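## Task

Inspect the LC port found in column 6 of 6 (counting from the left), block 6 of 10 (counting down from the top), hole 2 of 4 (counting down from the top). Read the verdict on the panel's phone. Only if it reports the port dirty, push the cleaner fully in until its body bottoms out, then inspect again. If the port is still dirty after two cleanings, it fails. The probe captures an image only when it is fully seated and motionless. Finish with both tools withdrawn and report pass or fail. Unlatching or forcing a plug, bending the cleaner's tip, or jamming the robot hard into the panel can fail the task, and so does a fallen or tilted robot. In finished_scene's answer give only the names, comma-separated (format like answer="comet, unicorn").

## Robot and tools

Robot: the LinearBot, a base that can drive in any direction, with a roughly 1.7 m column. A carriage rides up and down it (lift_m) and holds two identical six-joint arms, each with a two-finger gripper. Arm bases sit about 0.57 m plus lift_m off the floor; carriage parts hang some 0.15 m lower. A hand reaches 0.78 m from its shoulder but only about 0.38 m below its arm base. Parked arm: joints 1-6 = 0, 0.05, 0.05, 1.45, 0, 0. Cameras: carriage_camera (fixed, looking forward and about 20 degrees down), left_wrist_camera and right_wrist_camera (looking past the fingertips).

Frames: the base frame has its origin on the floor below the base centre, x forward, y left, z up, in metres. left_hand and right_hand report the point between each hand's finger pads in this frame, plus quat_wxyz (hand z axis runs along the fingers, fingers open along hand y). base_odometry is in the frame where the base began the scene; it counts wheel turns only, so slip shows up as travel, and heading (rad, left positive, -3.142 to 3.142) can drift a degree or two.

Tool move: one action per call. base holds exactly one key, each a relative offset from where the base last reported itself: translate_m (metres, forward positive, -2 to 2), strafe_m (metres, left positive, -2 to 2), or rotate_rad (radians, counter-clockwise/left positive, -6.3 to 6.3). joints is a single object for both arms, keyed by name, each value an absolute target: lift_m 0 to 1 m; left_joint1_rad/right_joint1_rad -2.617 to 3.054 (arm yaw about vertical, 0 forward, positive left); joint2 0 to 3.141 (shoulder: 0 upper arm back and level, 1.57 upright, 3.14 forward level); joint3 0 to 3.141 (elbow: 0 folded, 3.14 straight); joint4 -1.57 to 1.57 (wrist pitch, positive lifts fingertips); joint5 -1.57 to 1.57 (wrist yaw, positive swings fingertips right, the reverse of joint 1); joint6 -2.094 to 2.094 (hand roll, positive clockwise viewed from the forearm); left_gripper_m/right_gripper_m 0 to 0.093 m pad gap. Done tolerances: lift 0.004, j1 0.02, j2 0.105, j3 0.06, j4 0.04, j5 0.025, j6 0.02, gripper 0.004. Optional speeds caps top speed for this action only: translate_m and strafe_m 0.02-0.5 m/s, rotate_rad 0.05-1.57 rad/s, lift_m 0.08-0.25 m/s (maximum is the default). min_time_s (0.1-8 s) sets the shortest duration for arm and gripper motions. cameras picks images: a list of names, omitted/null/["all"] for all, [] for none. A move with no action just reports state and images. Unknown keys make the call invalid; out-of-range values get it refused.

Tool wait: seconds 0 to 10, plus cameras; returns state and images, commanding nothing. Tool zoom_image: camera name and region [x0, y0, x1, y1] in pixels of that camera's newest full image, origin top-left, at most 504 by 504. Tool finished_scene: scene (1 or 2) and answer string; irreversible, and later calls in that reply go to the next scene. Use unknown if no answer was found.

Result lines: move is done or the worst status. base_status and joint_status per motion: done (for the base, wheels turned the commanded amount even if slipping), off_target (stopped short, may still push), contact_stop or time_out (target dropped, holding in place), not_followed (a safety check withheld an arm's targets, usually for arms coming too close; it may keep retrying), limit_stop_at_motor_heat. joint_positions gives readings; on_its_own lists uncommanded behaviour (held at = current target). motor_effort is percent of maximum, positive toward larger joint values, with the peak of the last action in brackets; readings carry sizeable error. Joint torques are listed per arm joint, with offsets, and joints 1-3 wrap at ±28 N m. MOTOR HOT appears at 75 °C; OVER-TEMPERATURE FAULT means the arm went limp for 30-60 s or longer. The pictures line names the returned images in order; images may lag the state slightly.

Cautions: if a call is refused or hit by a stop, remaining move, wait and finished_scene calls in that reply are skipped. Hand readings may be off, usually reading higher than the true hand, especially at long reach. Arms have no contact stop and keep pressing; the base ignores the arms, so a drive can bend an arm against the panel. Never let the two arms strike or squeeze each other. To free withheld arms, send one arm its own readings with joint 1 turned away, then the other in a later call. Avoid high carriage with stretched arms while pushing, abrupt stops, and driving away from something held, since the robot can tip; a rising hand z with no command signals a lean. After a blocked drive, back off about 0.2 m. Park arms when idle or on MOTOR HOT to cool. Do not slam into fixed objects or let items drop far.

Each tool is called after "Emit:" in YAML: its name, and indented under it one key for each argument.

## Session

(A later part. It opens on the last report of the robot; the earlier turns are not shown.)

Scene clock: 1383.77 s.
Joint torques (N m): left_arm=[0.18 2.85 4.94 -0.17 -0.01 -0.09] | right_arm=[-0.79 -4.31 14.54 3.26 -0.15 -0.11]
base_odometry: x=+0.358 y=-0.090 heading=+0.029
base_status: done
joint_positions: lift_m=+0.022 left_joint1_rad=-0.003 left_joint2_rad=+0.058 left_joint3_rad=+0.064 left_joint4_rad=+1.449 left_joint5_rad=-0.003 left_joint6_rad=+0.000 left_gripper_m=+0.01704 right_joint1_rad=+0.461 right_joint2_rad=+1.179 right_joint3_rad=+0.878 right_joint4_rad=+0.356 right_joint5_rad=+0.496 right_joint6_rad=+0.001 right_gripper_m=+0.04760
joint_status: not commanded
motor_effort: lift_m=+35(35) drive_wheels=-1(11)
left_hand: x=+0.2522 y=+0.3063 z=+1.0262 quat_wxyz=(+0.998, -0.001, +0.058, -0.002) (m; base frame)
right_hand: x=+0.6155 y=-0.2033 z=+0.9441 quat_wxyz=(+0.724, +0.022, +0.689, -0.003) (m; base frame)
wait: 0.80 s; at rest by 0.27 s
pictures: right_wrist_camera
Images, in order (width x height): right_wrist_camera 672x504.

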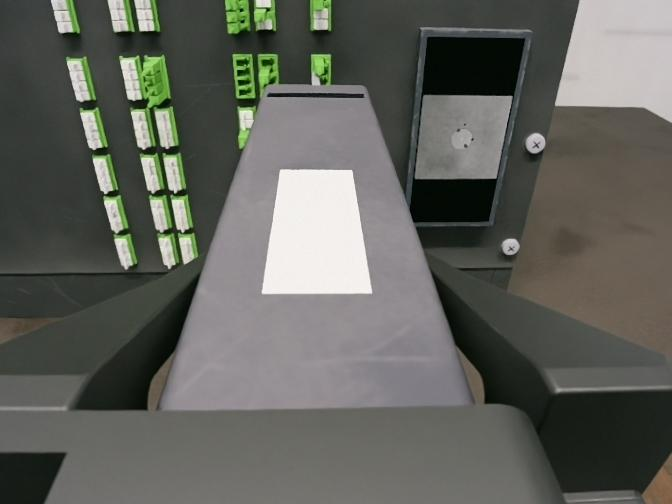

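Emit:
move:
  base: {"strafe_m": -0.001}
  speeds: {"strafe_m": 0.02}
  cameras: []

Emit:
wait:
  seconds: 0.8
  cameras: ["right_wrist_camera"]

Emit:
zoom_image:
  camera: "right_wrist_camera"
  region: [300, 45, 335, 80]

Scene clock: 1386.33 s.
Joint torques (N m): left_arm=[0.05 3.02 4.88 -0.17 -0.01 -0.08] | right_arm=[-0.69 -4.18 14.56 3.29 -0.08 -0.11]
move: done
base_odometry: x=+0.358 y=-0.091 heading=+0.030
base_status: done
joint_positions: lift_m=+0.022 left_joint1_rad=-0.003 left_joint2_rad=+0.058 left_joint3_rad=+0.064 left_joint4_rad=+1.449 left_joint5_rad=-0.002 left_joint6_rad=+0.000 left_gripper_m=+0.01704 right_joint1_rad=+0.460 right_joint2_rad=+1.179 right_joint3_rad=+0.878 right_joint4_rad=+0.356 right_joint5_rad=+0.496 right_joint6_rad=+0.001 right_gripper_m=+0.04760
joint_status: not commanded
motor_effort: lift_m=+35(35) drive_wheels=+1(5)
left_hand: x=+0.2522 y=+0.3063 z=+1.0262 quat_wxyz=(+0.998, -0.001, +0.058, -0.001) (m; base frame)
right_hand: x=+0.6156 y=-0.2035 z=+0.9442 quat_wxyz=(+0.724, +0.022, +0.689, -0.003) (m; base frame)
pictures: none
No camera images: "cameras" was empty.

Scene clock: 1387.13 s.
Joint torques (N m): left_arm=[0.16 2.84 4.94 -0.16 -0.01 -0.08] | right_arm=[-0.69 -4.34 14.53 3.27 -0.12 -0.11]
base_odometry: x=+0.358 y=-0.091 heading=+0.030
base_status: done
joint_positions: lift_m=+0.022 left_joint1_rad=-0.003 left_joint2_rad=+0.058 left_joint3_rad=+0.064 left_joint4_rad=+1.449 left_joint5_rad=-0.002 left_joint6_rad=+0.000 left_gripper_m=+0.01704 right_joint1_rad=+0.460 right_joint2_rad=+1.179 right_joint3_rad=+0.878 right_joint4_rad=+0.356 right_joint5_rad=+0.496 right_joint6_rad=+0.001 right_gripper_m=+0.04760
joint_status: not commanded
motor_effort: lift_m=+35(35) drive_wheels=+2(5)
left_hand: x=+0.2522 y=+0.3063 z=+1.0262 quat_wxyz=(+0.998, -0.001, +0.058, -0.001) (m; base frame)
right_hand: x=+0.6156 y=-0.2035 z=+0.9442 quat_wxyz=(+0.724, +0.022, +0.689, -0.003) (m; base frame)
wait: 0.80 s; at rest by 0.27 s
pictures: right_wrist_camera
Images, in order (width x height): right_wrist_camera 672x504.

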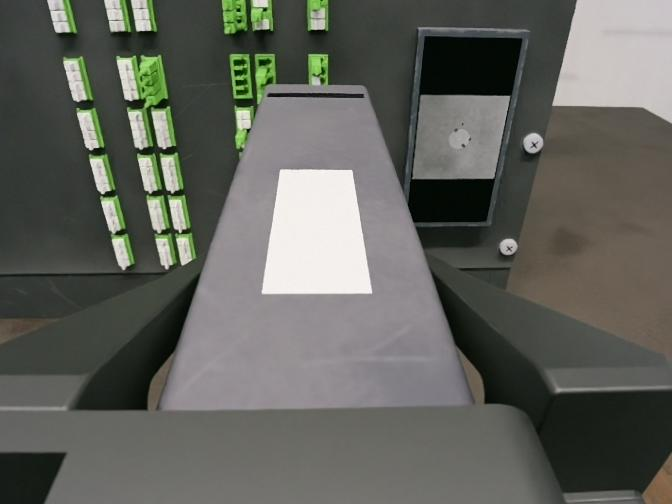

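Scaled by 14.400.

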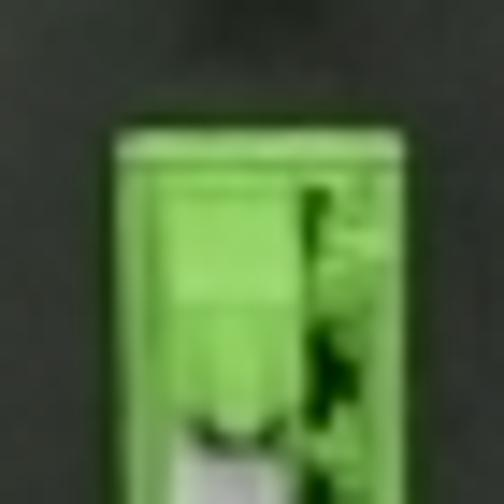

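Emit:
move:
  base: {"translate_m": 0.002}
  speeds: {"translate_m": 0.02}
  cameras: []

Emit:
wait:
  seconds: 0.8
  cameras: ["right_wrist_camera"]

Emit:
zoom_image:
  camera: "right_wrist_camera"
  region: [300, 45, 335, 80]

Scene clock: 1390.17 s.
Joint torques (N m): left_arm=[0.08 2.99 4.89 -0.13 -0.02 -0.08] | right_arm=[-0.87 -3.93 14.54 3.3 -0.2 -0.12]
move: done
base_odometry: x=+0.360 y=-0.091 heading=+0.030
base_status: done
joint_positions: lift_m=+0.022 left_joint1_rad=-0.003 left_joint2_rad=+0.058 left_joint3_rad=+0.064 left_joint4_rad=+1.450 left_joint5_rad=-0.002 left_joint6_rad=+0.000 left_gripper_m=+0.01704 right_joint1_rad=+0.463 right_joint2_rad=+1.174 right_joint3_rad=+0.878 right_joint4_rad=+0.351 right_joint5_rad=+0.502 right_joint6_rad=+0.001 right_gripper_m=+0.04760
joint_status: not commanded
motor_effort: lift_m=+35(35) drive_wheels=+2(10)
left_hand: x=+0.2521 y=+0.3063 z=+1.0262 quat_wxyz=(+0.998, -0.001, +0.057, -0.001) (m; base frame)
right_hand: x=+0.6144 y=-0.2041 z=+0.9447 quat_wxyz=(+0.724, +0.023, +0.689, -0.004) (m; base frame)
pictures: none
No camera images: "cameras" was empty.

Scene clock: 1390.97 s.
Joint torques (N m): left_arm=[0.17 2.84 4.9 -0.17 -0.01 -0.09] | right_arm=[-0.9 -3.93 14.49 3.33 -0.19 -0.12]
base_odometry: x=+0.360 y=-0.091 heading=+0.030
base_status: done
joint_positions: lift_m=+0.022 left_joint1_rad=-0.003 left_joint2_rad=+0.058 left_joint3_rad=+0.064 left_joint4_rad=+1.450 left_joint5_rad=-0.002 left_joint6_rad=+0.000 left_gripper_m=+0.01704 right_joint1_rad=+0.463 right_joint2_rad=+1.174 right_joint3_rad=+0.878 right_joint4_rad=+0.351 right_joint5_rad=+0.501 right_joint6_rad=+0.001 right_gripper_m=+0.04760
joint_status: not commanded
motor_effort: lift_m=+35(35) drive_wheels=+2(10)
left_hand: x=+0.2521 y=+0.3063 z=+1.0262 quat_wxyz=(+0.998, -0.001, +0.057, -0.001) (m; base frame)
right_hand: x=+0.6144 y=-0.2041 z=+0.9447 quat_wxyz=(+0.724, +0.023, +0.689, -0.004) (m; base frame)
wait: 0.80 s; at rest by 0.27 s
pictures: right_wrist_camera
Images, in order (width x height): right_wrist_camera 672x504.

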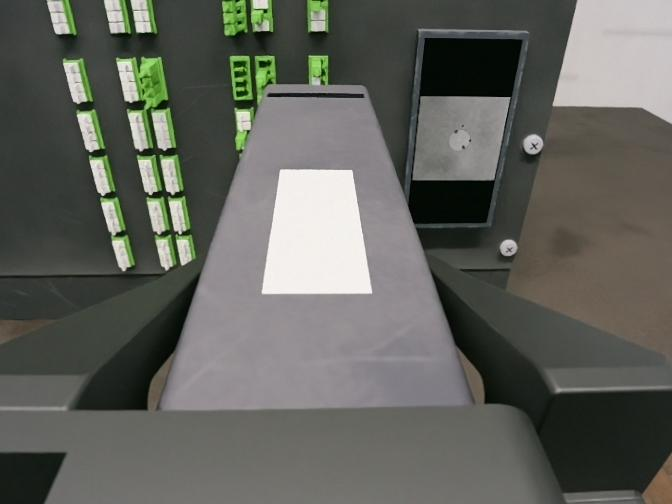

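Scaled by 14.400.

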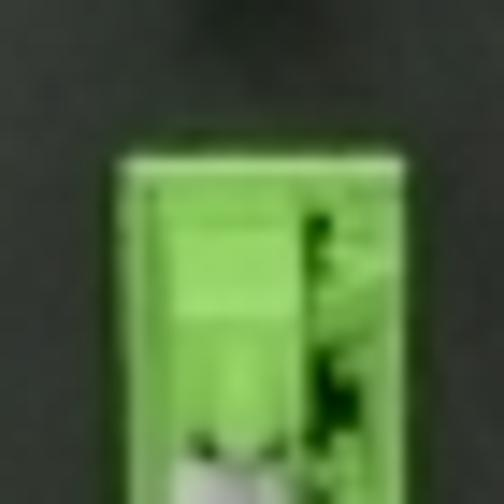

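Emit:
move:
  base: {"translate_m": -0.003}
  speeds: {"translate_m": 0.02}
  cameras: []

Emit:
wait:
  seconds: 0.8
  cameras: ["right_wrist_camera"]

Emit:
zoom_image:
  camera: "right_wrist_camera"
  region: [300, 50, 335, 85]

Emit:
move:
  joints: {"lift_m": 0.023}
  cameras: []

Emit:
wait:
  seconds: 0.8
  cameras: ["right_wrist_camera"]

Emit:
zoom_image:
  camera: "right_wrist_camera"
  region: [300, 50, 335, 85]

Scene clock: 1401.03 s.
Joint torques (N m): left_arm=[0.17 2.82 5.05 -0.16 -0.01 -0.08] | right_arm=[-0.91 -4.18 14.52 3.28 -0.18 -0.11]
move: done
base_odometry: x=+0.358 y=-0.091 heading=+0.030
base_status: done
joint_positions: lift_m=+0.022 left_joint1_rad=-0.003 left_joint2_rad=+0.058 left_joint3_rad=+0.064 left_joint4_rad=+1.450 left_joint5_rad=-0.002 left_joint6_rad=+0.000 left_gripper_m=+0.01704 right_joint1_rad=+0.463 right_joint2_rad=+1.178 right_joint3_rad=+0.878 right_joint4_rad=+0.355 right_joint5_rad=+0.500 right_joint6_rad=+0.001 right_gripper_m=+0.04760
joint_status: not commanded
motor_effort: lift_m=+35(35) drive_wheels=-1(11)
left_hand: x=+0.2521 y=+0.3063 z=+1.0262 quat_wxyz=(+0.998, -0.001, +0.057, -0.001) (m; base frame)
right_hand: x=+0.6152 y=-0.2035 z=+0.9442 quat_wxyz=(+0.724, +0.023, +0.689, -0.004) (m; base frame)
pictures: none
No camera images: "cameras" was empty.

Scene clock: 1401.83 s.
Joint torques (N m): left_arm=[0.18 2.82 4.93 -0.17 -0.02 -0.08] | right_arm=[-0.9 -4.27 14.49 3.27 -0.2 -0.13]
base_odometry: x=+0.358 y=-0.091 heading=+0.030
base_status: done
joint_positions: lift_m=+0.022 left_joint1_rad=-0.003 left_joint2_rad=+0.058 left_joint3_rad=+0.064 left_joint4_rad=+1.450 left_joint5_rad=-0.002 left_joint6_rad=+0.000 left_gripper_m=+0.01704 right_joint1_rad=+0.463 right_joint2_rad=+1.178 right_joint3_rad=+0.878 right_joint4_rad=+0.355 right_joint5_rad=+0.500 right_joint6_rad=+0.001 right_gripper_m=+0.04760
joint_status: not commanded
motor_effort: lift_m=+35(35) drive_wheels=+0(11)
left_hand: x=+0.2521 y=+0.3063 z=+1.0262 quat_wxyz=(+0.998, -0.001, +0.057, -0.001) (m; base frame)
right_hand: x=+0.6152 y=-0.2035 z=+0.9442 quat_wxyz=(+0.724, +0.023, +0.689, -0.004) (m; base frame)
wait: 0.80 s; at rest by 0.27 s
pictures: right_wrist_camera
Images, in order (width x height): right_wrist_camera 672x504.

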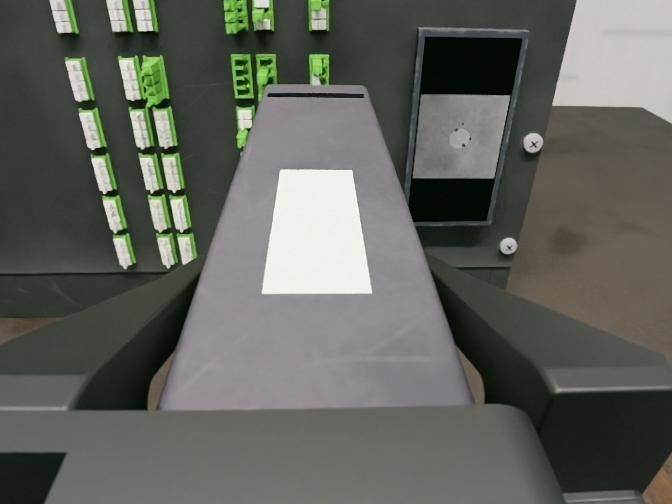

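Scaled by 14.400.

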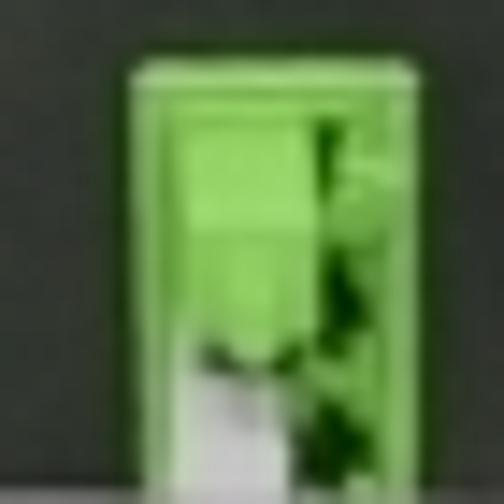

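Scene clock: 1402.13 s.
Joint torques (N m): left_arm=[0.14 2.84 5.03 -0.16 -0.01 -0.08] | right_arm=[-0.84 -4.29 14.48 3.27 -0.2 -0.12]
move: done
base_odometry: x=+0.358 y=-0.091 heading=+0.030
base_status: not commanded
joint_positions: lift_m=+0.023 left_joint1_rad=-0.003 left_joint2_rad=+0.058 left_joint3_rad=+0.063 left_joint4_rad=+1.449 left_joint5_rad=-0.002 left_joint6_rad=+0.000 left_gripper_m=+0.01704 right_joint1_rad=+0.463 right_joint2_rad=+1.178 right_joint3_rad=+0.878 right_joint4_rad=+0.356 right_joint5_rad=+0.500 right_joint6_rad=+0.001 right_gripper_m=+0.04760
joint_status: all done
motor_effort: lift_m=+36(40) drive_wheels=-4(5)
left_hand: x=+0.2526 y=+0.3063 z=+1.0268 quat_wxyz=(+0.998, -0.001, +0.058, -0.001) (m; base frame)
right_hand: x=+0.6153 y=-0.2034 z=+0.9451 quat_wxyz=(+0.724, +0.023, +0.689, -0.004) (m; base frame)
pictures: none
No camera images: "cameras" was empty.

Scene clock: 1402.93 s.
Joint torques (N m): left_arm=[0.16 2.82 5.09 -0.16 -0.01 -0.09] | right_arm=[-0.9 -4.29 14.43 3.26 -0.19 -0.12]
base_odometry: x=+0.358 y=-0.091 heading=+0.030
base_status: not commanded
joint_positions: lift_m=+0.023 left_joint1_rad=-0.003 left_joint2_rad=+0.058 left_joint3_rad=+0.063 left_joint4_rad=+1.449 left_joint5_rad=-0.002 left_joint6_rad=+0.000 left_gripper_m=+0.01704 right_joint1_rad=+0.463 right_joint2_rad=+1.178 right_joint3_rad=+0.878 right_joint4_rad=+0.356 right_joint5_rad=+0.500 right_joint6_rad=+0.001 right_gripper_m=+0.04760
joint_status: all done
motor_effort: lift_m=+36(40) drive_wheels=-2(5)
left_hand: x=+0.2526 y=+0.3063 z=+1.0268 quat_wxyz=(+0.998, -0.001, +0.058, -0.001) (m; base frame)
right_hand: x=+0.6153 y=-0.2034 z=+0.9451 quat_wxyz=(+0.724, +0.023, +0.689, -0.004) (m; base frame)
wait: 0.80 s; at rest by 0.27 s
pictures: right_wrist_camera
Images, in order (width x height): right_wrist_camera 672x504.

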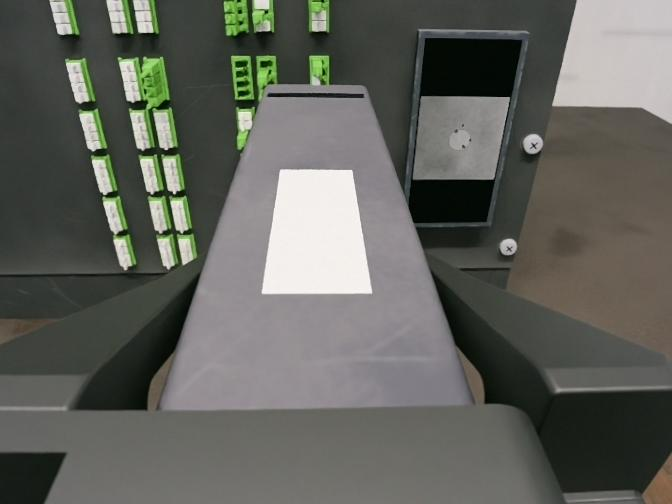

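Scaled by 14.400.

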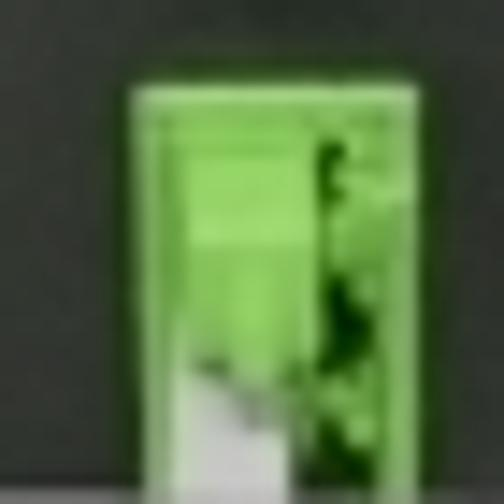

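Emit:
move:
  base: {"translate_m": -0.02}
  speeds: {"translate_m": 0.03}
  cameras: []

Emit:
wait:
  seconds: 0.8
  cameras: ["right_wrist_camera"]

Emit:
zoom_image:
  camera: "right_wrist_camera"
  region: [300, 50, 335, 85]

Scene clock: 1412.10 s.
Joint torques (N m): left_arm=[0.17 2.88 5.05 -0.17 -0.02 -0.08] | right_arm=[-0.87 -4.23 14.5 3.26 -0.19 -0.11]
move: done
base_odometry: x=+0.338 y=-0.091 heading=+0.030
base_status: done
joint_positions: lift_m=+0.023 left_joint1_rad=-0.003 left_joint2_rad=+0.058 left_joint3_rad=+0.063 left_joint4_rad=+1.449 left_joint5_rad=-0.002 left_joint6_rad=+0.000 left_gripper_m=+0.01704 right_joint1_rad=+0.463 right_joint2_rad=+1.179 right_joint3_rad=+0.878 right_joint4_rad=+0.357 right_joint5_rad=+0.499 right_joint6_rad=+0.001 right_gripper_m=+0.04760
joint_status: not commanded
motor_effort: lift_m=+36(36) drive_wheels=-4(13)
left_hand: x=+0.2526 y=+0.3063 z=+1.0268 quat_wxyz=(+0.998, -0.001, +0.058, -0.001) (m; base frame)
right_hand: x=+0.6154 y=-0.2033 z=+0.9451 quat_wxyz=(+0.724, +0.023, +0.689, -0.003) (m; base frame)
pictures: none
No camera images: "cameras" was empty.

Scene clock: 1412.90 s.
Joint torques (N m): left_arm=[0.16 2.84 5.08 -0.16 -0.01 -0.08] | right_arm=[-0.87 -4.33 14.49 3.26 -0.18 -0.1]
base_odometry: x=+0.338 y=-0.091 heading=+0.030
base_status: done
joint_positions: lift_m=+0.023 left_joint1_rad=-0.003 left_joint2_rad=+0.058 left_joint3_rad=+0.063 left_joint4_rad=+1.449 left_joint5_rad=-0.002 left_joint6_rad=+0.000 left_gripper_m=+0.01704 right_joint1_rad=+0.463 right_joint2_rad=+1.179 right_joint3_rad=+0.878 right_joint4_rad=+0.357 right_joint5_rad=+0.499 right_joint6_rad=+0.001 right_gripper_m=+0.04760
joint_status: not commanded
motor_effort: lift_m=+36(36) drive_wheels=+1(13)
left_hand: x=+0.2526 y=+0.3063 z=+1.0268 quat_wxyz=(+0.998, -0.001, +0.058, -0.001) (m; base frame)
right_hand: x=+0.6154 y=-0.2033 z=+0.9451 quat_wxyz=(+0.724, +0.023, +0.689, -0.003) (m; base frame)
wait: 0.80 s; at rest by 0.27 s
pictures: right_wrist_camera
Images, in order (width x height): right_wrist_camera 672x504.

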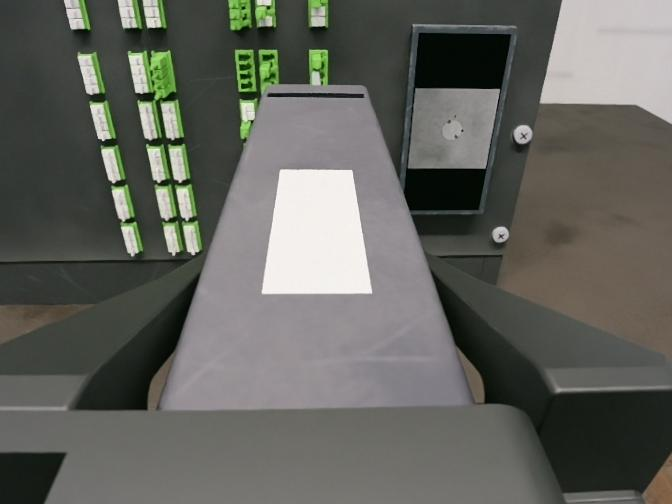

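Scaled by 14.400.

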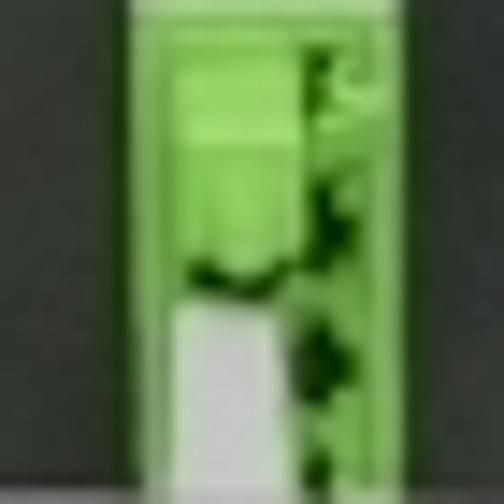

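Emit:
move:
  joints: {"lift_m": 0.0219}
  base: {"translate_m": 0.019}
  speeds: {"translate_m": 0.02}
  cameras: []

Emit:
wait:
  seconds: 0.8
  cameras: ["right_wrist_camera"]

Emit:
zoom_image:
  camera: "right_wrist_camera"
  region: [300, 50, 335, 85]

Scene clock: 1418.37 s.
Joint torques (N m): left_arm=[0.18 3.1 5.18 -0.17 -0.01 -0.08] | right_arm=[-0.9 -4.26 14.46 3.24 -0.2 -0.1]
move: done
base_odometry: x=+0.357 y=-0.091 heading=+0.030
base_status: done
joint_positions: lift_m=+0.022 left_joint1_rad=-0.003 left_joint2_rad=+0.057 left_joint3_rad=+0.062 left_joint4_rad=+1.449 left_joint5_rad=-0.002 left_joint6_rad=+0.000 left_gripper_m=+0.01704 right_joint1_rad=+0.463 right_joint2_rad=+1.179 right_joint3_rad=+0.878 right_joint4_rad=+0.357 right_joint5_rad=+0.499 right_joint6_rad=+0.001 right_gripper_m=+0.04760
joint_status: all done
motor_effort: lift_m=+35(36) drive_wheels=+1(10)
left_hand: x=+0.2524 y=+0.3063 z=+1.0255 quat_wxyz=(+0.998, -0.001, +0.058, -0.001) (m; base frame)
right_hand: x=+0.6154 y=-0.2032 z=+0.9447 quat_wxyz=(+0.725, +0.023, +0.689, -0.003) (m; base frame)
pictures: none
No camera images: "cameras" was empty.

Scene clock: 1419.17 s.
Joint torques (N m): left_arm=[0.16 2.93 5.15 -0.16 -0.02 -0.08] | right_arm=[-0.81 -4.38 14.39 3.23 -0.17 -0.11]
base_odometry: x=+0.357 y=-0.091 heading=+0.030
base_status: done
joint_positions: lift_m=+0.022 left_joint1_rad=-0.003 left_joint2_rad=+0.057 left_joint3_rad=+0.062 left_joint4_rad=+1.449 left_joint5_rad=-0.002 left_joint6_rad=+0.000 left_gripper_m=+0.01704 right_joint1_rad=+0.463 right_joint2_rad=+1.179 right_joint3_rad=+0.878 right_joint4_rad=+0.357 right_joint5_rad=+0.499 right_joint6_rad=+0.001 right_gripper_m=+0.04760
joint_status: all done
motor_effort: lift_m=+35(36) drive_wheels=+1(10)
left_hand: x=+0.2524 y=+0.3063 z=+1.0255 quat_wxyz=(+0.998, -0.001, +0.058, -0.001) (m; base frame)
right_hand: x=+0.6154 y=-0.2032 z=+0.9447 quat_wxyz=(+0.725, +0.023, +0.689, -0.003) (m; base frame)
wait: 0.80 s; at rest by 0.27 s
pictures: right_wrist_camera
Images, in order (width x height): right_wrist_camera 672x504.

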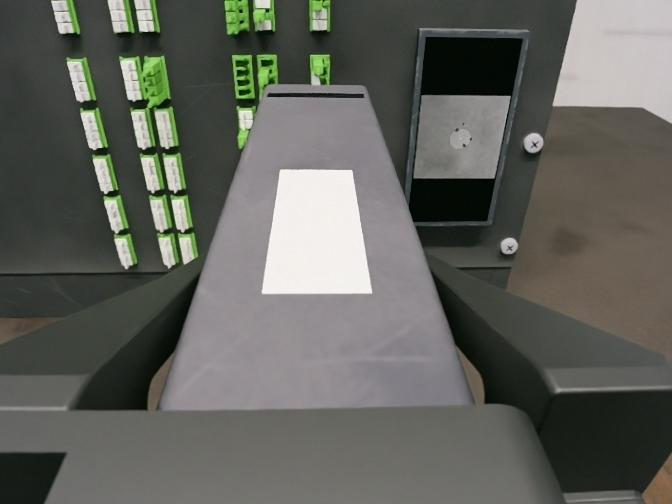

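Scaled by 14.400.

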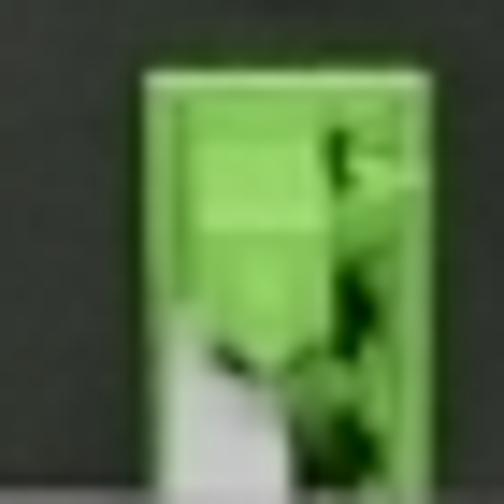

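Emit:
move:
  joints: {"lift_m": 0.0215}
  base: {"strafe_m": -0.0015}
  speeds: {"strafe_m": 0.02}
  cameras: []

Emit:
wait:
  seconds: 0.8
  cameras: ["right_wrist_camera"]

Emit:
zoom_image:
  camera: "right_wrist_camera"
  region: [300, 50, 335, 85]

Scene clock: 1422.57 s.
Joint torques (N m): left_arm=[0.12 3.02 5.16 -0.14 -0.02 -0.08] | right_arm=[-0.65 -4.25 14.56 3.25 -0.12 -0.11]
move: done
base_odometry: x=+0.357 y=-0.092 heading=+0.030
base_status: done
joint_positions: lift_m=+0.022 left_joint1_rad=-0.003 left_joint2_rad=+0.057 left_joint3_rad=+0.062 left_joint4_rad=+1.449 left_joint5_rad=-0.002 left_joint6_rad=+0.000 left_gripper_m=+0.01704 right_joint1_rad=+0.460 right_joint2_rad=+1.179 right_joint3_rad=+0.878 right_joint4_rad=+0.357 right_joint5_rad=+0.497 right_joint6_rad=+0.001 right_gripper_m=+0.04760
joint_status: all done
motor_effort: lift_m=+34(34) drive_wheels=+0(5)
left_hand: x=+0.2524 y=+0.3063 z=+1.0252 quat_wxyz=(+0.998, -0.001, +0.058, -0.001) (m; base frame)
right_hand: x=+0.6156 y=-0.2038 z=+0.9444 quat_wxyz=(+0.725, +0.023, +0.689, -0.003) (m; base frame)
pictures: none
No camera images: "cameras" was empty.

Scene clock: 1423.37 s.
Joint torques (N m): left_arm=[0.13 2.96 5.15 -0.16 -0.02 -0.08] | right_arm=[-0.68 -4.31 14.45 3.26 -0.14 -0.13]
base_odometry: x=+0.357 y=-0.092 heading=+0.030
base_status: done
joint_positions: lift_m=+0.022 left_joint1_rad=-0.003 left_joint2_rad=+0.057 left_joint3_rad=+0.062 left_joint4_rad=+1.449 left_joint5_rad=-0.002 left_joint6_rad=+0.000 left_gripper_m=+0.01704 right_joint1_rad=+0.460 right_joint2_rad=+1.179 right_joint3_rad=+0.878 right_joint4_rad=+0.357 right_joint5_rad=+0.496 right_joint6_rad=+0.001 right_gripper_m=+0.04760
joint_status: all done
motor_effort: lift_m=+34(34) drive_wheels=-3(5)
left_hand: x=+0.2524 y=+0.3063 z=+1.0252 quat_wxyz=(+0.998, -0.001, +0.058, -0.001) (m; base frame)
right_hand: x=+0.6156 y=-0.2036 z=+0.9444 quat_wxyz=(+0.725, +0.023, +0.689, -0.003) (m; base frame)
wait: 0.80 s; at rest by 0.27 s
pictures: right_wrist_camera
Images, in order (width x height): right_wrist_camera 672x504.

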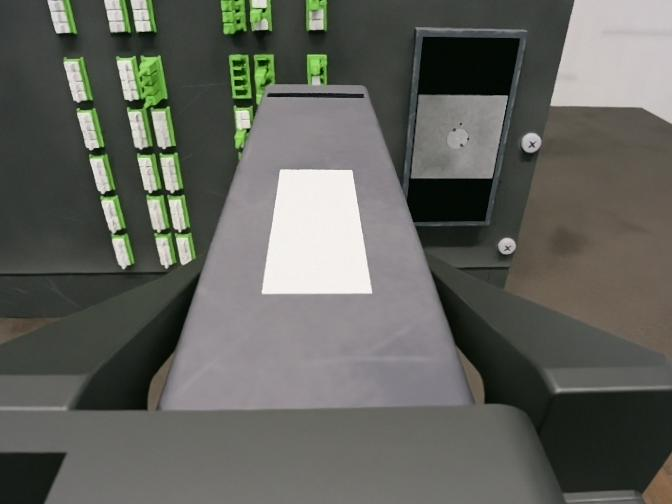

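Scaled by 14.400.

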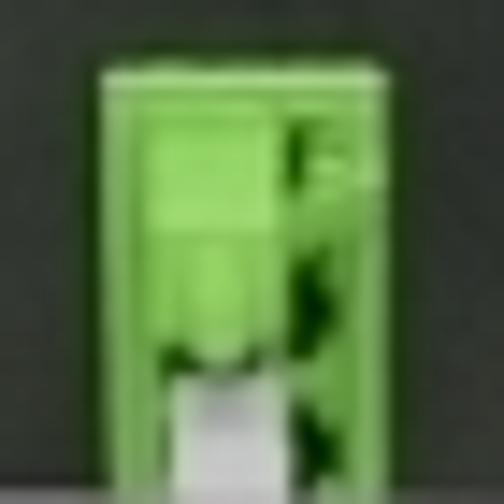

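Emit:
move:
  base: {"translate_m": 0.002}
  speeds: {"translate_m": 0.02}
  cameras: []

Emit:
wait:
  seconds: 0.8
  cameras: ["right_wrist_camera"]

Emit:
zoom_image:
  camera: "right_wrist_camera"
  region: [300, 50, 335, 85]

Scene clock: 1427.00 s.
Joint torques (N m): left_arm=[0.17 3.07 5.37 -0.19 -0.01 -0.08] | right_arm=[-0.68 -4.33 14.53 3.26 -0.14 -0.11]
move: done
base_odometry: x=+0.359 y=-0.092 heading=+0.030
base_status: done
joint_positions: lift_m=+0.022 left_joint1_rad=-0.003 left_joint2_rad=+0.057 left_joint3_rad=+0.062 left_joint4_rad=+1.451 left_joint5_rad=-0.002 left_joint6_rad=+0.000 left_gripper_m=+0.01704 right_joint1_rad=+0.460 right_joint2_rad=+1.179 right_joint3_rad=+0.878 right_joint4_rad=+0.359 right_joint5_rad=+0.496 right_joint6_rad=+0.001 right_gripper_m=+0.04760
joint_status: not commanded
motor_effort: lift_m=+34(34) drive_wheels=-1(9)
left_hand: x=+0.2520 y=+0.3063 z=+1.0252 quat_wxyz=(+0.998, -0.001, +0.057, -0.001) (m; base frame)
right_hand: x=+0.6158 y=-0.2034 z=+0.9443 quat_wxyz=(+0.725, +0.022, +0.689, -0.003) (m; base frame)
pictures: none
No camera images: "cameras" was empty.

Scene clock: 1427.80 s.
Joint torques (N m): left_arm=[0.17 2.86 5.14 -0.19 -0.02 -0.08] | right_arm=[-0.75 -4.46 14.48 3.23 -0.12 -0.1]
base_odometry: x=+0.359 y=-0.092 heading=+0.030
base_status: done
joint_positions: lift_m=+0.022 left_joint1_rad=-0.003 left_joint2_rad=+0.057 left_joint3_rad=+0.062 left_joint4_rad=+1.451 left_joint5_rad=-0.002 left_joint6_rad=+0.000 left_gripper_m=+0.01704 right_joint1_rad=+0.460 right_joint2_rad=+1.179 right_joint3_rad=+0.878 right_joint4_rad=+0.359 right_joint5_rad=+0.496 right_joint6_rad=+0.001 right_gripper_m=+0.04760
joint_status: not commanded
motor_effort: lift_m=+34(34) drive_wheels=-1(9)
left_hand: x=+0.2520 y=+0.3063 z=+1.0252 quat_wxyz=(+0.998, -0.001, +0.057, -0.001) (m; base frame)
right_hand: x=+0.6158 y=-0.2034 z=+0.9443 quat_wxyz=(+0.725, +0.022, +0.689, -0.003) (m; base frame)
wait: 0.80 s; at rest by 0.27 s
pictures: right_wrist_camera
Images, in order (width x height): right_wrist_camera 672x504.

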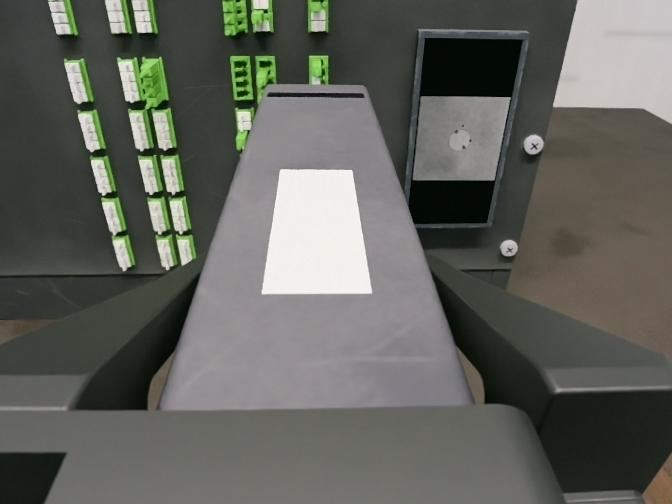

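Scaled by 14.400.

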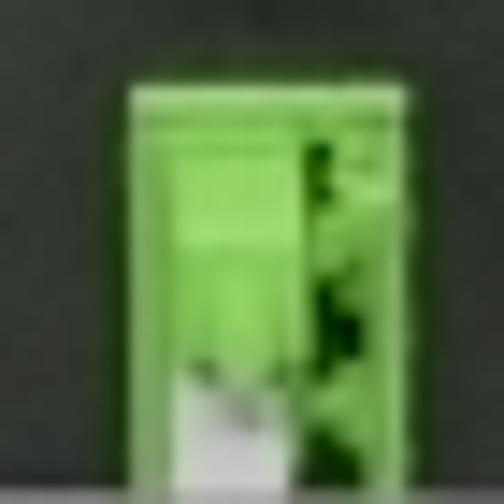

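Emit:
move:
  base: {"strafe_m": -0.0008}
  speeds: {"strafe_m": 0.02}
  cameras: []

Emit:
wait:
  seconds: 0.8
  cameras: ["right_wrist_camera"]

Emit:
zoom_image:
  camera: "right_wrist_camera"
  region: [300, 50, 335, 85]

Scene clock: 1430.50 s.
Joint torques (N m): left_arm=[0.08 2.93 5.15 -0.19 -0.05 -0.08] | right_arm=[-0.64 -4.34 14.42 3.25 -0.11 -0.11]
move: done
base_odometry: x=+0.359 y=-0.093 heading=+0.030
base_status: done
joint_positions: lift_m=+0.022 left_joint1_rad=-0.003 left_joint2_rad=+0.057 left_joint3_rad=+0.062 left_joint4_rad=+1.451 left_joint5_rad=-0.002 left_joint6_rad=+0.000 left_gripper_m=+0.01704 right_joint1_rad=+0.460 right_joint2_rad=+1.179 right_joint3_rad=+0.878 right_joint4_rad=+0.359 right_joint5_rad=+0.496 right_joint6_rad=+0.001 right_gripper_m=+0.04760
joint_status: not commanded
motor_effort: lift_m=+34(34) drive_wheels=+0(3)
left_hand: x=+0.2520 y=+0.3062 z=+1.0252 quat_wxyz=(+0.998, -0.001, +0.057, -0.001) (m; base frame)
right_hand: x=+0.6158 y=-0.2034 z=+0.9443 quat_wxyz=(+0.725, +0.022, +0.689, -0.003) (m; base frame)
pictures: none
No camera images: "cameras" was empty.

Scene clock: 1431.30 s.
Joint torques (N m): left_arm=[0.14 2.96 5.14 -0.19 -0.02 -0.08] | right_arm=[-0.69 -4.41 14.42 3.25 -0.11 -0.11]
base_odometry: x=+0.359 y=-0.093 heading=+0.030
base_status: done
joint_positions: lift_m=+0.022 left_joint1_rad=-0.003 left_joint2_rad=+0.057 left_joint3_rad=+0.062 left_joint4_rad=+1.451 left_joint5_rad=-0.002 left_joint6_rad=+0.000 left_gripper_m=+0.01704 right_joint1_rad=+0.460 right_joint2_rad=+1.179 right_joint3_rad=+0.878 right_joint4_rad=+0.359 right_joint5_rad=+0.496 right_joint6_rad=+0.001 right_gripper_m=+0.04760
joint_status: not commanded
motor_effort: lift_m=+34(34) drive_wheels=+0(3)
left_hand: x=+0.2520 y=+0.3062 z=+1.0252 quat_wxyz=(+0.998, -0.001, +0.057, -0.001) (m; base frame)
right_hand: x=+0.6158 y=-0.2034 z=+0.9443 quat_wxyz=(+0.725, +0.022, +0.689, -0.003) (m; base frame)
wait: 0.80 s; at rest by 0.27 s
pictures: right_wrist_camera
Images, in order (width x height): right_wrist_camera 672x504.

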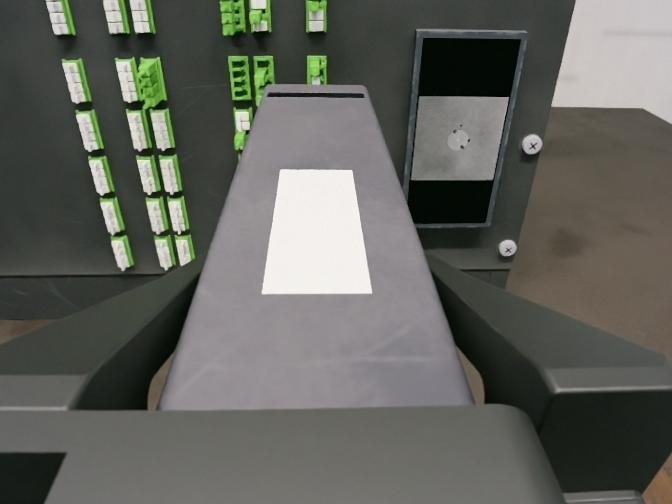

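Scaled by 14.400.

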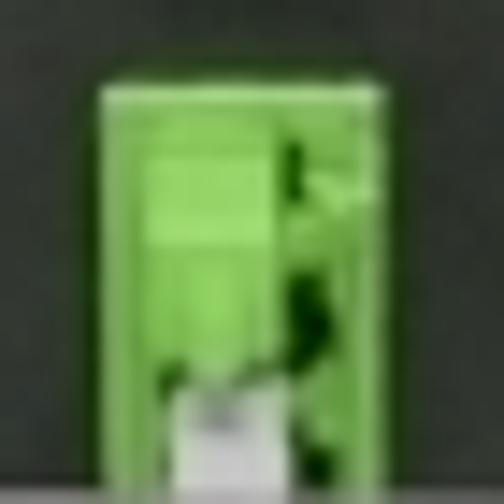

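Emit:
move:
  base: {"translate_m": 0.002}
  speeds: {"translate_m": 0.02}
  cameras: []

Emit:
wait:
  seconds: 0.8
  cameras: ["right_wrist_camera"]

Emit:
zoom_image:
  camera: "right_wrist_camera"
  region: [300, 50, 335, 85]

Scene clock: 1434.87 s.
Joint torques (N m): left_arm=[0.1 2.82 5.07 -0.17 -0.02 -0.08] | right_arm=[-0.88 -4.04 14.43 3.32 -0.16 -0.11]
move: done
base_odometry: x=+0.361 y=-0.093 heading=+0.030
base_status: done
joint_positions: lift_m=+0.022 left_joint1_rad=-0.003 left_joint2_rad=+0.057 left_joint3_rad=+0.062 left_joint4_rad=+1.451 left_joint5_rad=-0.002 left_joint6_rad=+0.000 left_gripper_m=+0.01704 right_joint1_rad=+0.463 right_joint2_rad=+1.175 right_joint3_rad=+0.878 right_joint4_rad=+0.353 right_joint5_rad=+0.500 right_joint6_rad=+0.001 right_gripper_m=+0.04760
joint_status: not commanded
motor_effort: lift_m=+34(34) drive_wheels=+0(10)
left_hand: x=+0.2520 y=+0.3062 z=+1.0252 quat_wxyz=(+0.998, -0.001, +0.057, -0.001) (m; base frame)
right_hand: x=+0.6147 y=-0.2037 z=+0.9447 quat_wxyz=(+0.724, +0.023, +0.689, -0.004) (m; base frame)
pictures: none
No camera images: "cameras" was empty.

Scene clock: 1435.67 s.
Joint torques (N m): left_arm=[0.16 2.97 5.15 -0.18 -0.02 -0.08] | right_arm=[-0.87 -4.07 14.43 3.3 -0.18 -0.11]
base_odometry: x=+0.361 y=-0.093 heading=+0.030
base_status: done
joint_positions: lift_m=+0.022 left_joint1_rad=-0.003 left_joint2_rad=+0.057 left_joint3_rad=+0.062 left_joint4_rad=+1.451 left_joint5_rad=-0.002 left_joint6_rad=+0.000 left_gripper_m=+0.01704 right_joint1_rad=+0.463 right_joint2_rad=+1.175 right_joint3_rad=+0.878 right_joint4_rad=+0.353 right_joint5_rad=+0.500 right_joint6_rad=+0.001 right_gripper_m=+0.04760
joint_status: not commanded
motor_effort: lift_m=+34(34) drive_wheels=+0(10)
left_hand: x=+0.2520 y=+0.3062 z=+1.0252 quat_wxyz=(+0.998, -0.001, +0.057, -0.001) (m; base frame)
right_hand: x=+0.6147 y=-0.2037 z=+0.9447 quat_wxyz=(+0.724, +0.023, +0.689, -0.004) (m; base frame)
wait: 0.80 s; at rest by 0.27 s
pictures: right_wrist_camera
Images, in order (width x height): right_wrist_camera 672x504.

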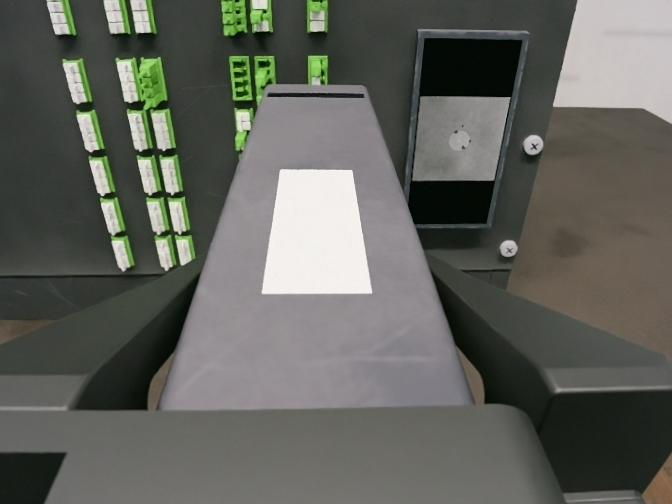

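Scaled by 14.400.

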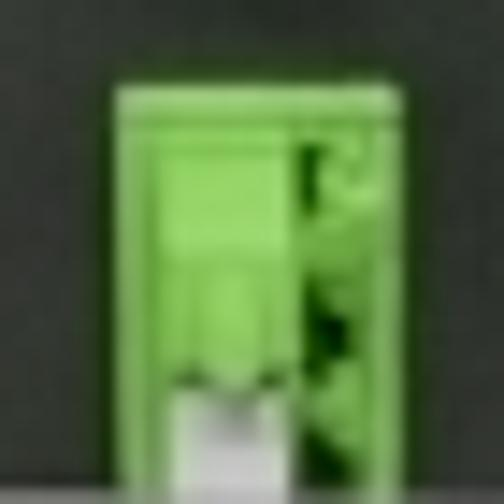

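Emit:
move:
  base: {"translate_m": 0.002}
  speeds: {"translate_m": 0.02}
  cameras: []

Emit:
wait:
  seconds: 0.8
  cameras: ["right_wrist_camera"]

Emit:
zoom_image:
  camera: "right_wrist_camera"
  region: [300, 50, 335, 85]

Scene clock: 1440.93 s.
Joint torques (N m): left_arm=[0.16 3.22 5.07 -0.19 -0.01 -0.08] | right_arm=[-0.87 -4.01 14.43 3.28 -0.15 -0.11]
move: done
base_odometry: x=+0.363 y=-0.093 heading=+0.030
base_status: done
joint_positions: lift_m=+0.022 left_joint1_rad=-0.003 left_joint2_rad=+0.057 left_joint3_rad=+0.062 left_joint4_rad=+1.452 left_joint5_rad=-0.002 left_joint6_rad=+0.000 left_gripper_m=+0.01704 right_joint1_rad=+0.463 right_joint2_rad=+1.177 right_joint3_rad=+0.878 right_joint4_rad=+0.356 right_joint5_rad=+0.498 right_joint6_rad=+0.001 right_gripper_m=+0.04760
joint_status: not commanded
motor_effort: lift_m=+34(34) drive_wheels=+0(10)
left_hand: x=+0.2519 y=+0.3062 z=+1.0252 quat_wxyz=(+0.998, -0.001, +0.057, -0.001) (m; base frame)
right_hand: x=+0.6151 y=-0.2032 z=+0.9445 quat_wxyz=(+0.725, +0.022, +0.689, -0.003) (m; base frame)
pictures: none
No camera images: "cameras" was empty.

Scene clock: 1441.73 s.
Joint torques (N m): left_arm=[0.16 3 5.15 -0.2 -0.02 -0.07] | right_arm=[-0.88 -4.08 14.48 3.3 -0.18 -0.11]
base_odometry: x=+0.363 y=-0.093 heading=+0.030
base_status: done
joint_positions: lift_m=+0.022 left_joint1_rad=-0.003 left_joint2_rad=+0.057 left_joint3_rad=+0.062 left_joint4_rad=+1.452 left_joint5_rad=-0.002 left_joint6_rad=+0.000 left_gripper_m=+0.01704 right_joint1_rad=+0.463 right_joint2_rad=+1.177 right_joint3_rad=+0.878 right_joint4_rad=+0.356 right_joint5_rad=+0.498 right_joint6_rad=+0.001 right_gripper_m=+0.04760
joint_status: not commanded
motor_effort: lift_m=+34(34) drive_wheels=+1(10)
left_hand: x=+0.2519 y=+0.3062 z=+1.0252 quat_wxyz=(+0.998, -0.001, +0.057, -0.001) (m; base frame)
right_hand: x=+0.6151 y=-0.2032 z=+0.9445 quat_wxyz=(+0.725, +0.022, +0.689, -0.003) (m; base frame)
wait: 0.80 s; at rest by 0.27 s
pictures: right_wrist_camera
Images, in order (width x height): right_wrist_camera 672x504.

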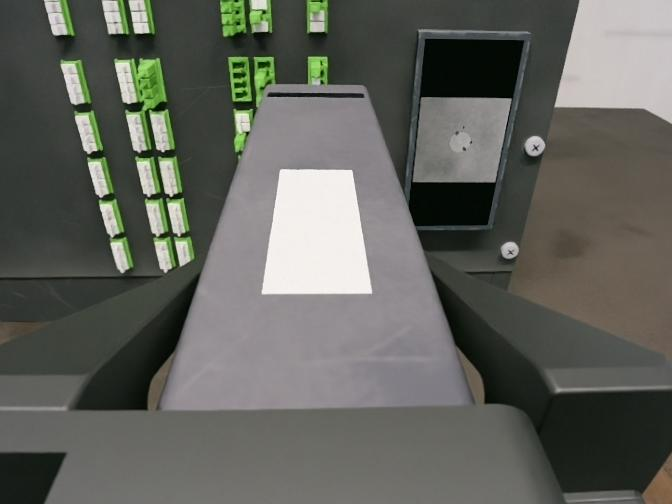

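Scaled by 14.400.

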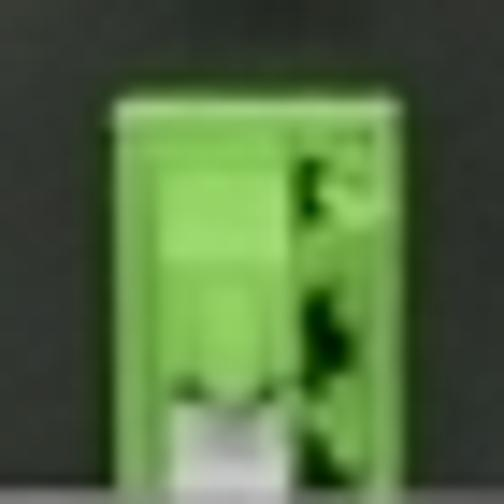

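Emit:
move:
  base: {"translate_m": 0.004}
  speeds: {"translate_m": 0.02}
  cameras: []

Emit:
wait:
  seconds: 0.5
  cameras: ["right_wrist_camera"]

Emit:
zoom_image:
  camera: "right_wrist_camera"
  region: [300, 50, 335, 85]

Scene clock: 1445.37 s.
Joint torques (N m): left_arm=[0.13 2.96 5.15 -0.2 -0.02 -0.08] | right_arm=[-0.92 -4.26 14.48 3.28 -0.18 -0.11]
move: done
base_odometry: x=+0.367 y=-0.093 heading=+0.030
base_status: done
joint_positions: lift_m=+0.022 left_joint1_rad=-0.003 left_joint2_rad=+0.057 left_joint3_rad=+0.062 left_joint4_rad=+1.452 left_joint5_rad=-0.002 left_joint6_rad=+0.000 left_gripper_m=+0.01704 right_joint1_rad=+0.463 right_joint2_rad=+1.177 right_joint3_rad=+0.878 right_joint4_rad=+0.356 right_joint5_rad=+0.498 right_joint6_rad=+0.001 right_gripper_m=+0.04760
joint_status: not commanded
motor_effort: lift_m=+34(34) drive_wheels=-4(9)
left_hand: x=+0.2519 y=+0.3062 z=+1.0252 quat_wxyz=(+0.998, -0.001, +0.057, -0.001) (m; base frame)
right_hand: x=+0.6151 y=-0.2032 z=+0.9445 quat_wxyz=(+0.725, +0.022, +0.689, -0.003) (m; base frame)
pictures: none
No camera images: "cameras" was empty.

Scene clock: 1445.87 s.
Joint torques (N m): left_arm=[0.16 2.96 5.15 -0.19 -0.02 -0.08] | right_arm=[-0.9 -4.19 14.42 3.27 -0.15 -0.13]
base_odometry: x=+0.367 y=-0.093 heading=+0.030
base_status: done
joint_positions: lift_m=+0.022 left_joint1_rad=-0.003 left_joint2_rad=+0.057 left_joint3_rad=+0.062 left_joint4_rad=+1.452 left_joint5_rad=-0.002 left_joint6_rad=+0.000 left_gripper_m=+0.01704 right_joint1_rad=+0.463 right_joint2_rad=+1.177 right_joint3_rad=+0.878 right_joint4_rad=+0.356 right_joint5_rad=+0.498 right_joint6_rad=+0.001 right_gripper_m=+0.04760
joint_status: not commanded
motor_effort: lift_m=+34(34) drive_wheels=-2(9)
left_hand: x=+0.2519 y=+0.3062 z=+1.0252 quat_wxyz=(+0.998, -0.001, +0.057, -0.001) (m; base frame)
right_hand: x=+0.6151 y=-0.2032 z=+0.9445 quat_wxyz=(+0.725, +0.022, +0.689, -0.003) (m; base frame)
wait: 0.50 s; at rest by 0.27 s
pictures: right_wrist_camera
Images, in order (width x height): right_wrist_camera 672x504.

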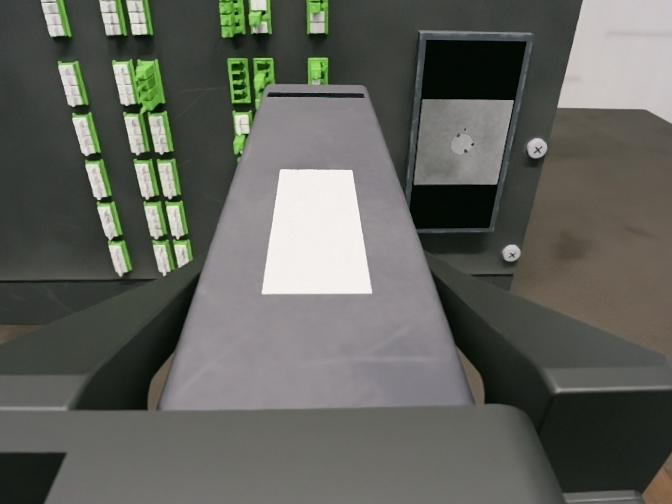

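Scaled by 14.400.

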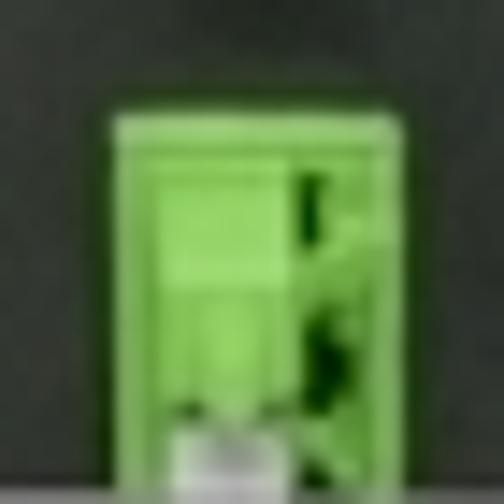

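In. Continue.

Emit:
move:
  base: {"translate_m": 0.006}
  speeds: {"translate_m": 0.02}
  cameras: []

Emit:
move:
  base: {"translate_m": 0.003}
  speeds: {"translate_m": 0.02}
  cameras: []

Emit:
wait:
  seconds: 1
  cameras: ["right_wrist_camera"]

Emit:
zoom_image:
  camera: "right_wrist_camera"
  region: [410, 80, 530, 200]

Scene clock: 1453.10 s.
Joint torques (N m): left_arm=[0.17 3.02 5.23 -0.18 -0.02 -0.08] | right_arm=[-0.94 -4.31 14.35 3.27 -0.12 -0.09]
move: done
base_odometry: x=+0.373 y=-0.093 heading=+0.030
base_status: done
joint_positions: lift_m=+0.022 left_joint1_rad=-0.003 left_joint2_rad=+0.057 left_joint3_rad=+0.062 left_joint4_rad=+1.450 left_joint5_rad=-0.002 left_joint6_rad=+0.000 left_gripper_m=+0.01704 right_joint1_rad=+0.463 right_joint2_rad=+1.177 right_joint3_rad=+0.878 right_joint4_rad=+0.356 right_joint5_rad=+0.497 right_joint6_rad=+0.001 right_gripper_m=+0.04760
joint_status: not commanded
motor_effort: lift_m=+34(34) drive_wheels=-3(8)
left_hand: x=+0.2521 y=+0.3062 z=+1.0252 quat_wxyz=(+0.998, -0.001, +0.057, -0.001) (m; base frame)
right_hand: x=+0.6151 y=-0.2030 z=+0.9446 quat_wxyz=(+0.725, +0.022, +0.689, -0.002) (m; base frame)
pictures: none
No camera images: "cameras" was empty.

Scene clock: 1453.63 s.
Joint torques (N m): left_arm=[0.16 2.95 5.08 -0.18 -0.03 -0.08] | right_arm=[-1.05 -3.49 14.42 3.36 -0.19 -0.11]
move: done
base_odometry: x=+0.376 y=-0.093 heading=+0.030
base_status: done
joint_positions: lift_m=+0.022 left_joint1_rad=-0.003 left_joint2_rad=+0.057 left_joint3_rad=+0.062 left_joint4_rad=+1.450 left_joint5_rad=-0.002 left_joint6_rad=+0.000 left_gripper_m=+0.01704 right_joint1_rad=+0.464 right_joint2_rad=+1.170 right_joint3_rad=+0.878 right_joint4_rad=+0.346 right_joint5_rad=+0.501 right_joint6_rad=+0.001 right_gripper_m=+0.04760
joint_status: not commanded
motor_effort: lift_m=+34(34) drive_wheels=+3(10)
left_hand: x=+0.2522 y=+0.3062 z=+1.0252 quat_wxyz=(+0.998, -0.001, +0.058, -0.001) (m; base frame)
right_hand: x=+0.6134 y=-0.2038 z=+0.9451 quat_wxyz=(+0.724, +0.022, +0.689, -0.003) (m; base frame)
pictures: none
No camera images: "cameras" was empty.

Scene clock: 1454.63 s.
Joint torques (N m): left_arm=[0.16 2.97 5.15 -0.18 -0.02 -0.08] | right_arm=[-1.09 -3.44 14.39 3.39 -0.21 -0.11]
base_odometry: x=+0.376 y=-0.093 heading=+0.030
base_status: done
joint_positions: lift_m=+0.022 left_joint1_rad=-0.003 left_joint2_rad=+0.057 left_joint3_rad=+0.062 left_joint4_rad=+1.450 left_joint5_rad=-0.002 left_joint6_rad=+0.000 left_gripper_m=+0.01704 right_joint1_rad=+0.464 right_joint2_rad=+1.170 right_joint3_rad=+0.878 right_joint4_rad=+0.346 right_joint5_rad=+0.501 right_joint6_rad=+0.001 right_gripper_m=+0.04760
joint_status: not commanded
motor_effort: lift_m=+34(34) drive_wheels=+3(10)
left_hand: x=+0.2522 y=+0.3062 z=+1.0252 quat_wxyz=(+0.998, -0.001, +0.058, -0.001) (m; base frame)
right_hand: x=+0.6134 y=-0.2038 z=+0.9451 quat_wxyz=(+0.724, +0.022, +0.689, -0.003) (m; base frame)
wait: 1.00 s; at rest by 0.27 s
pictures: right_wrist_camera
Images, in order (width x height): right_wrist_camera 672x504.

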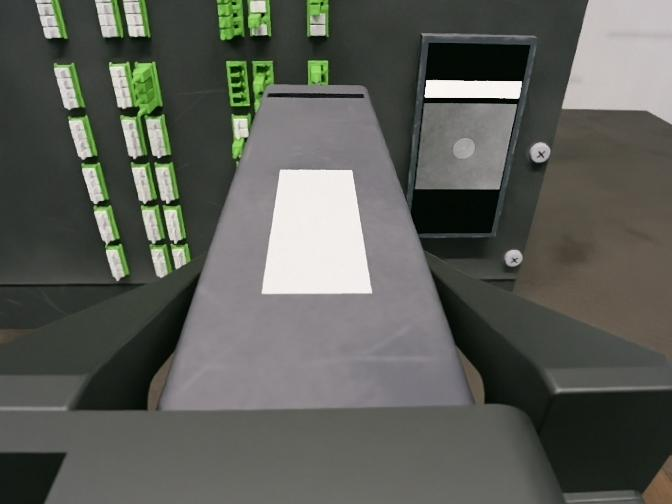

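Scaled by 4.200.

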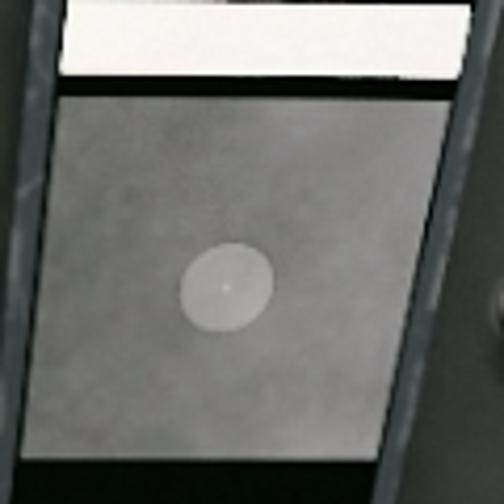

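Emit:
zoom_image:
  camera: "right_wrist_camera"
  region: [440, 125, 488, 173]

Emit:
zoom_image:
  camera: "right_wrist_camera"
  region: [420, 70, 525, 110]

Scaled by 10.500.

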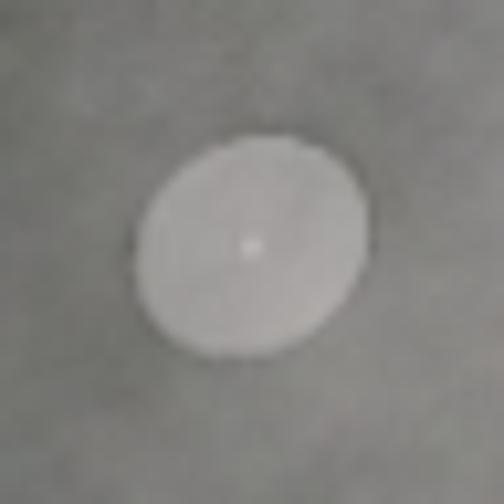

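Scaled by 4.800.

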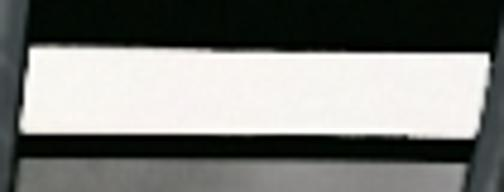

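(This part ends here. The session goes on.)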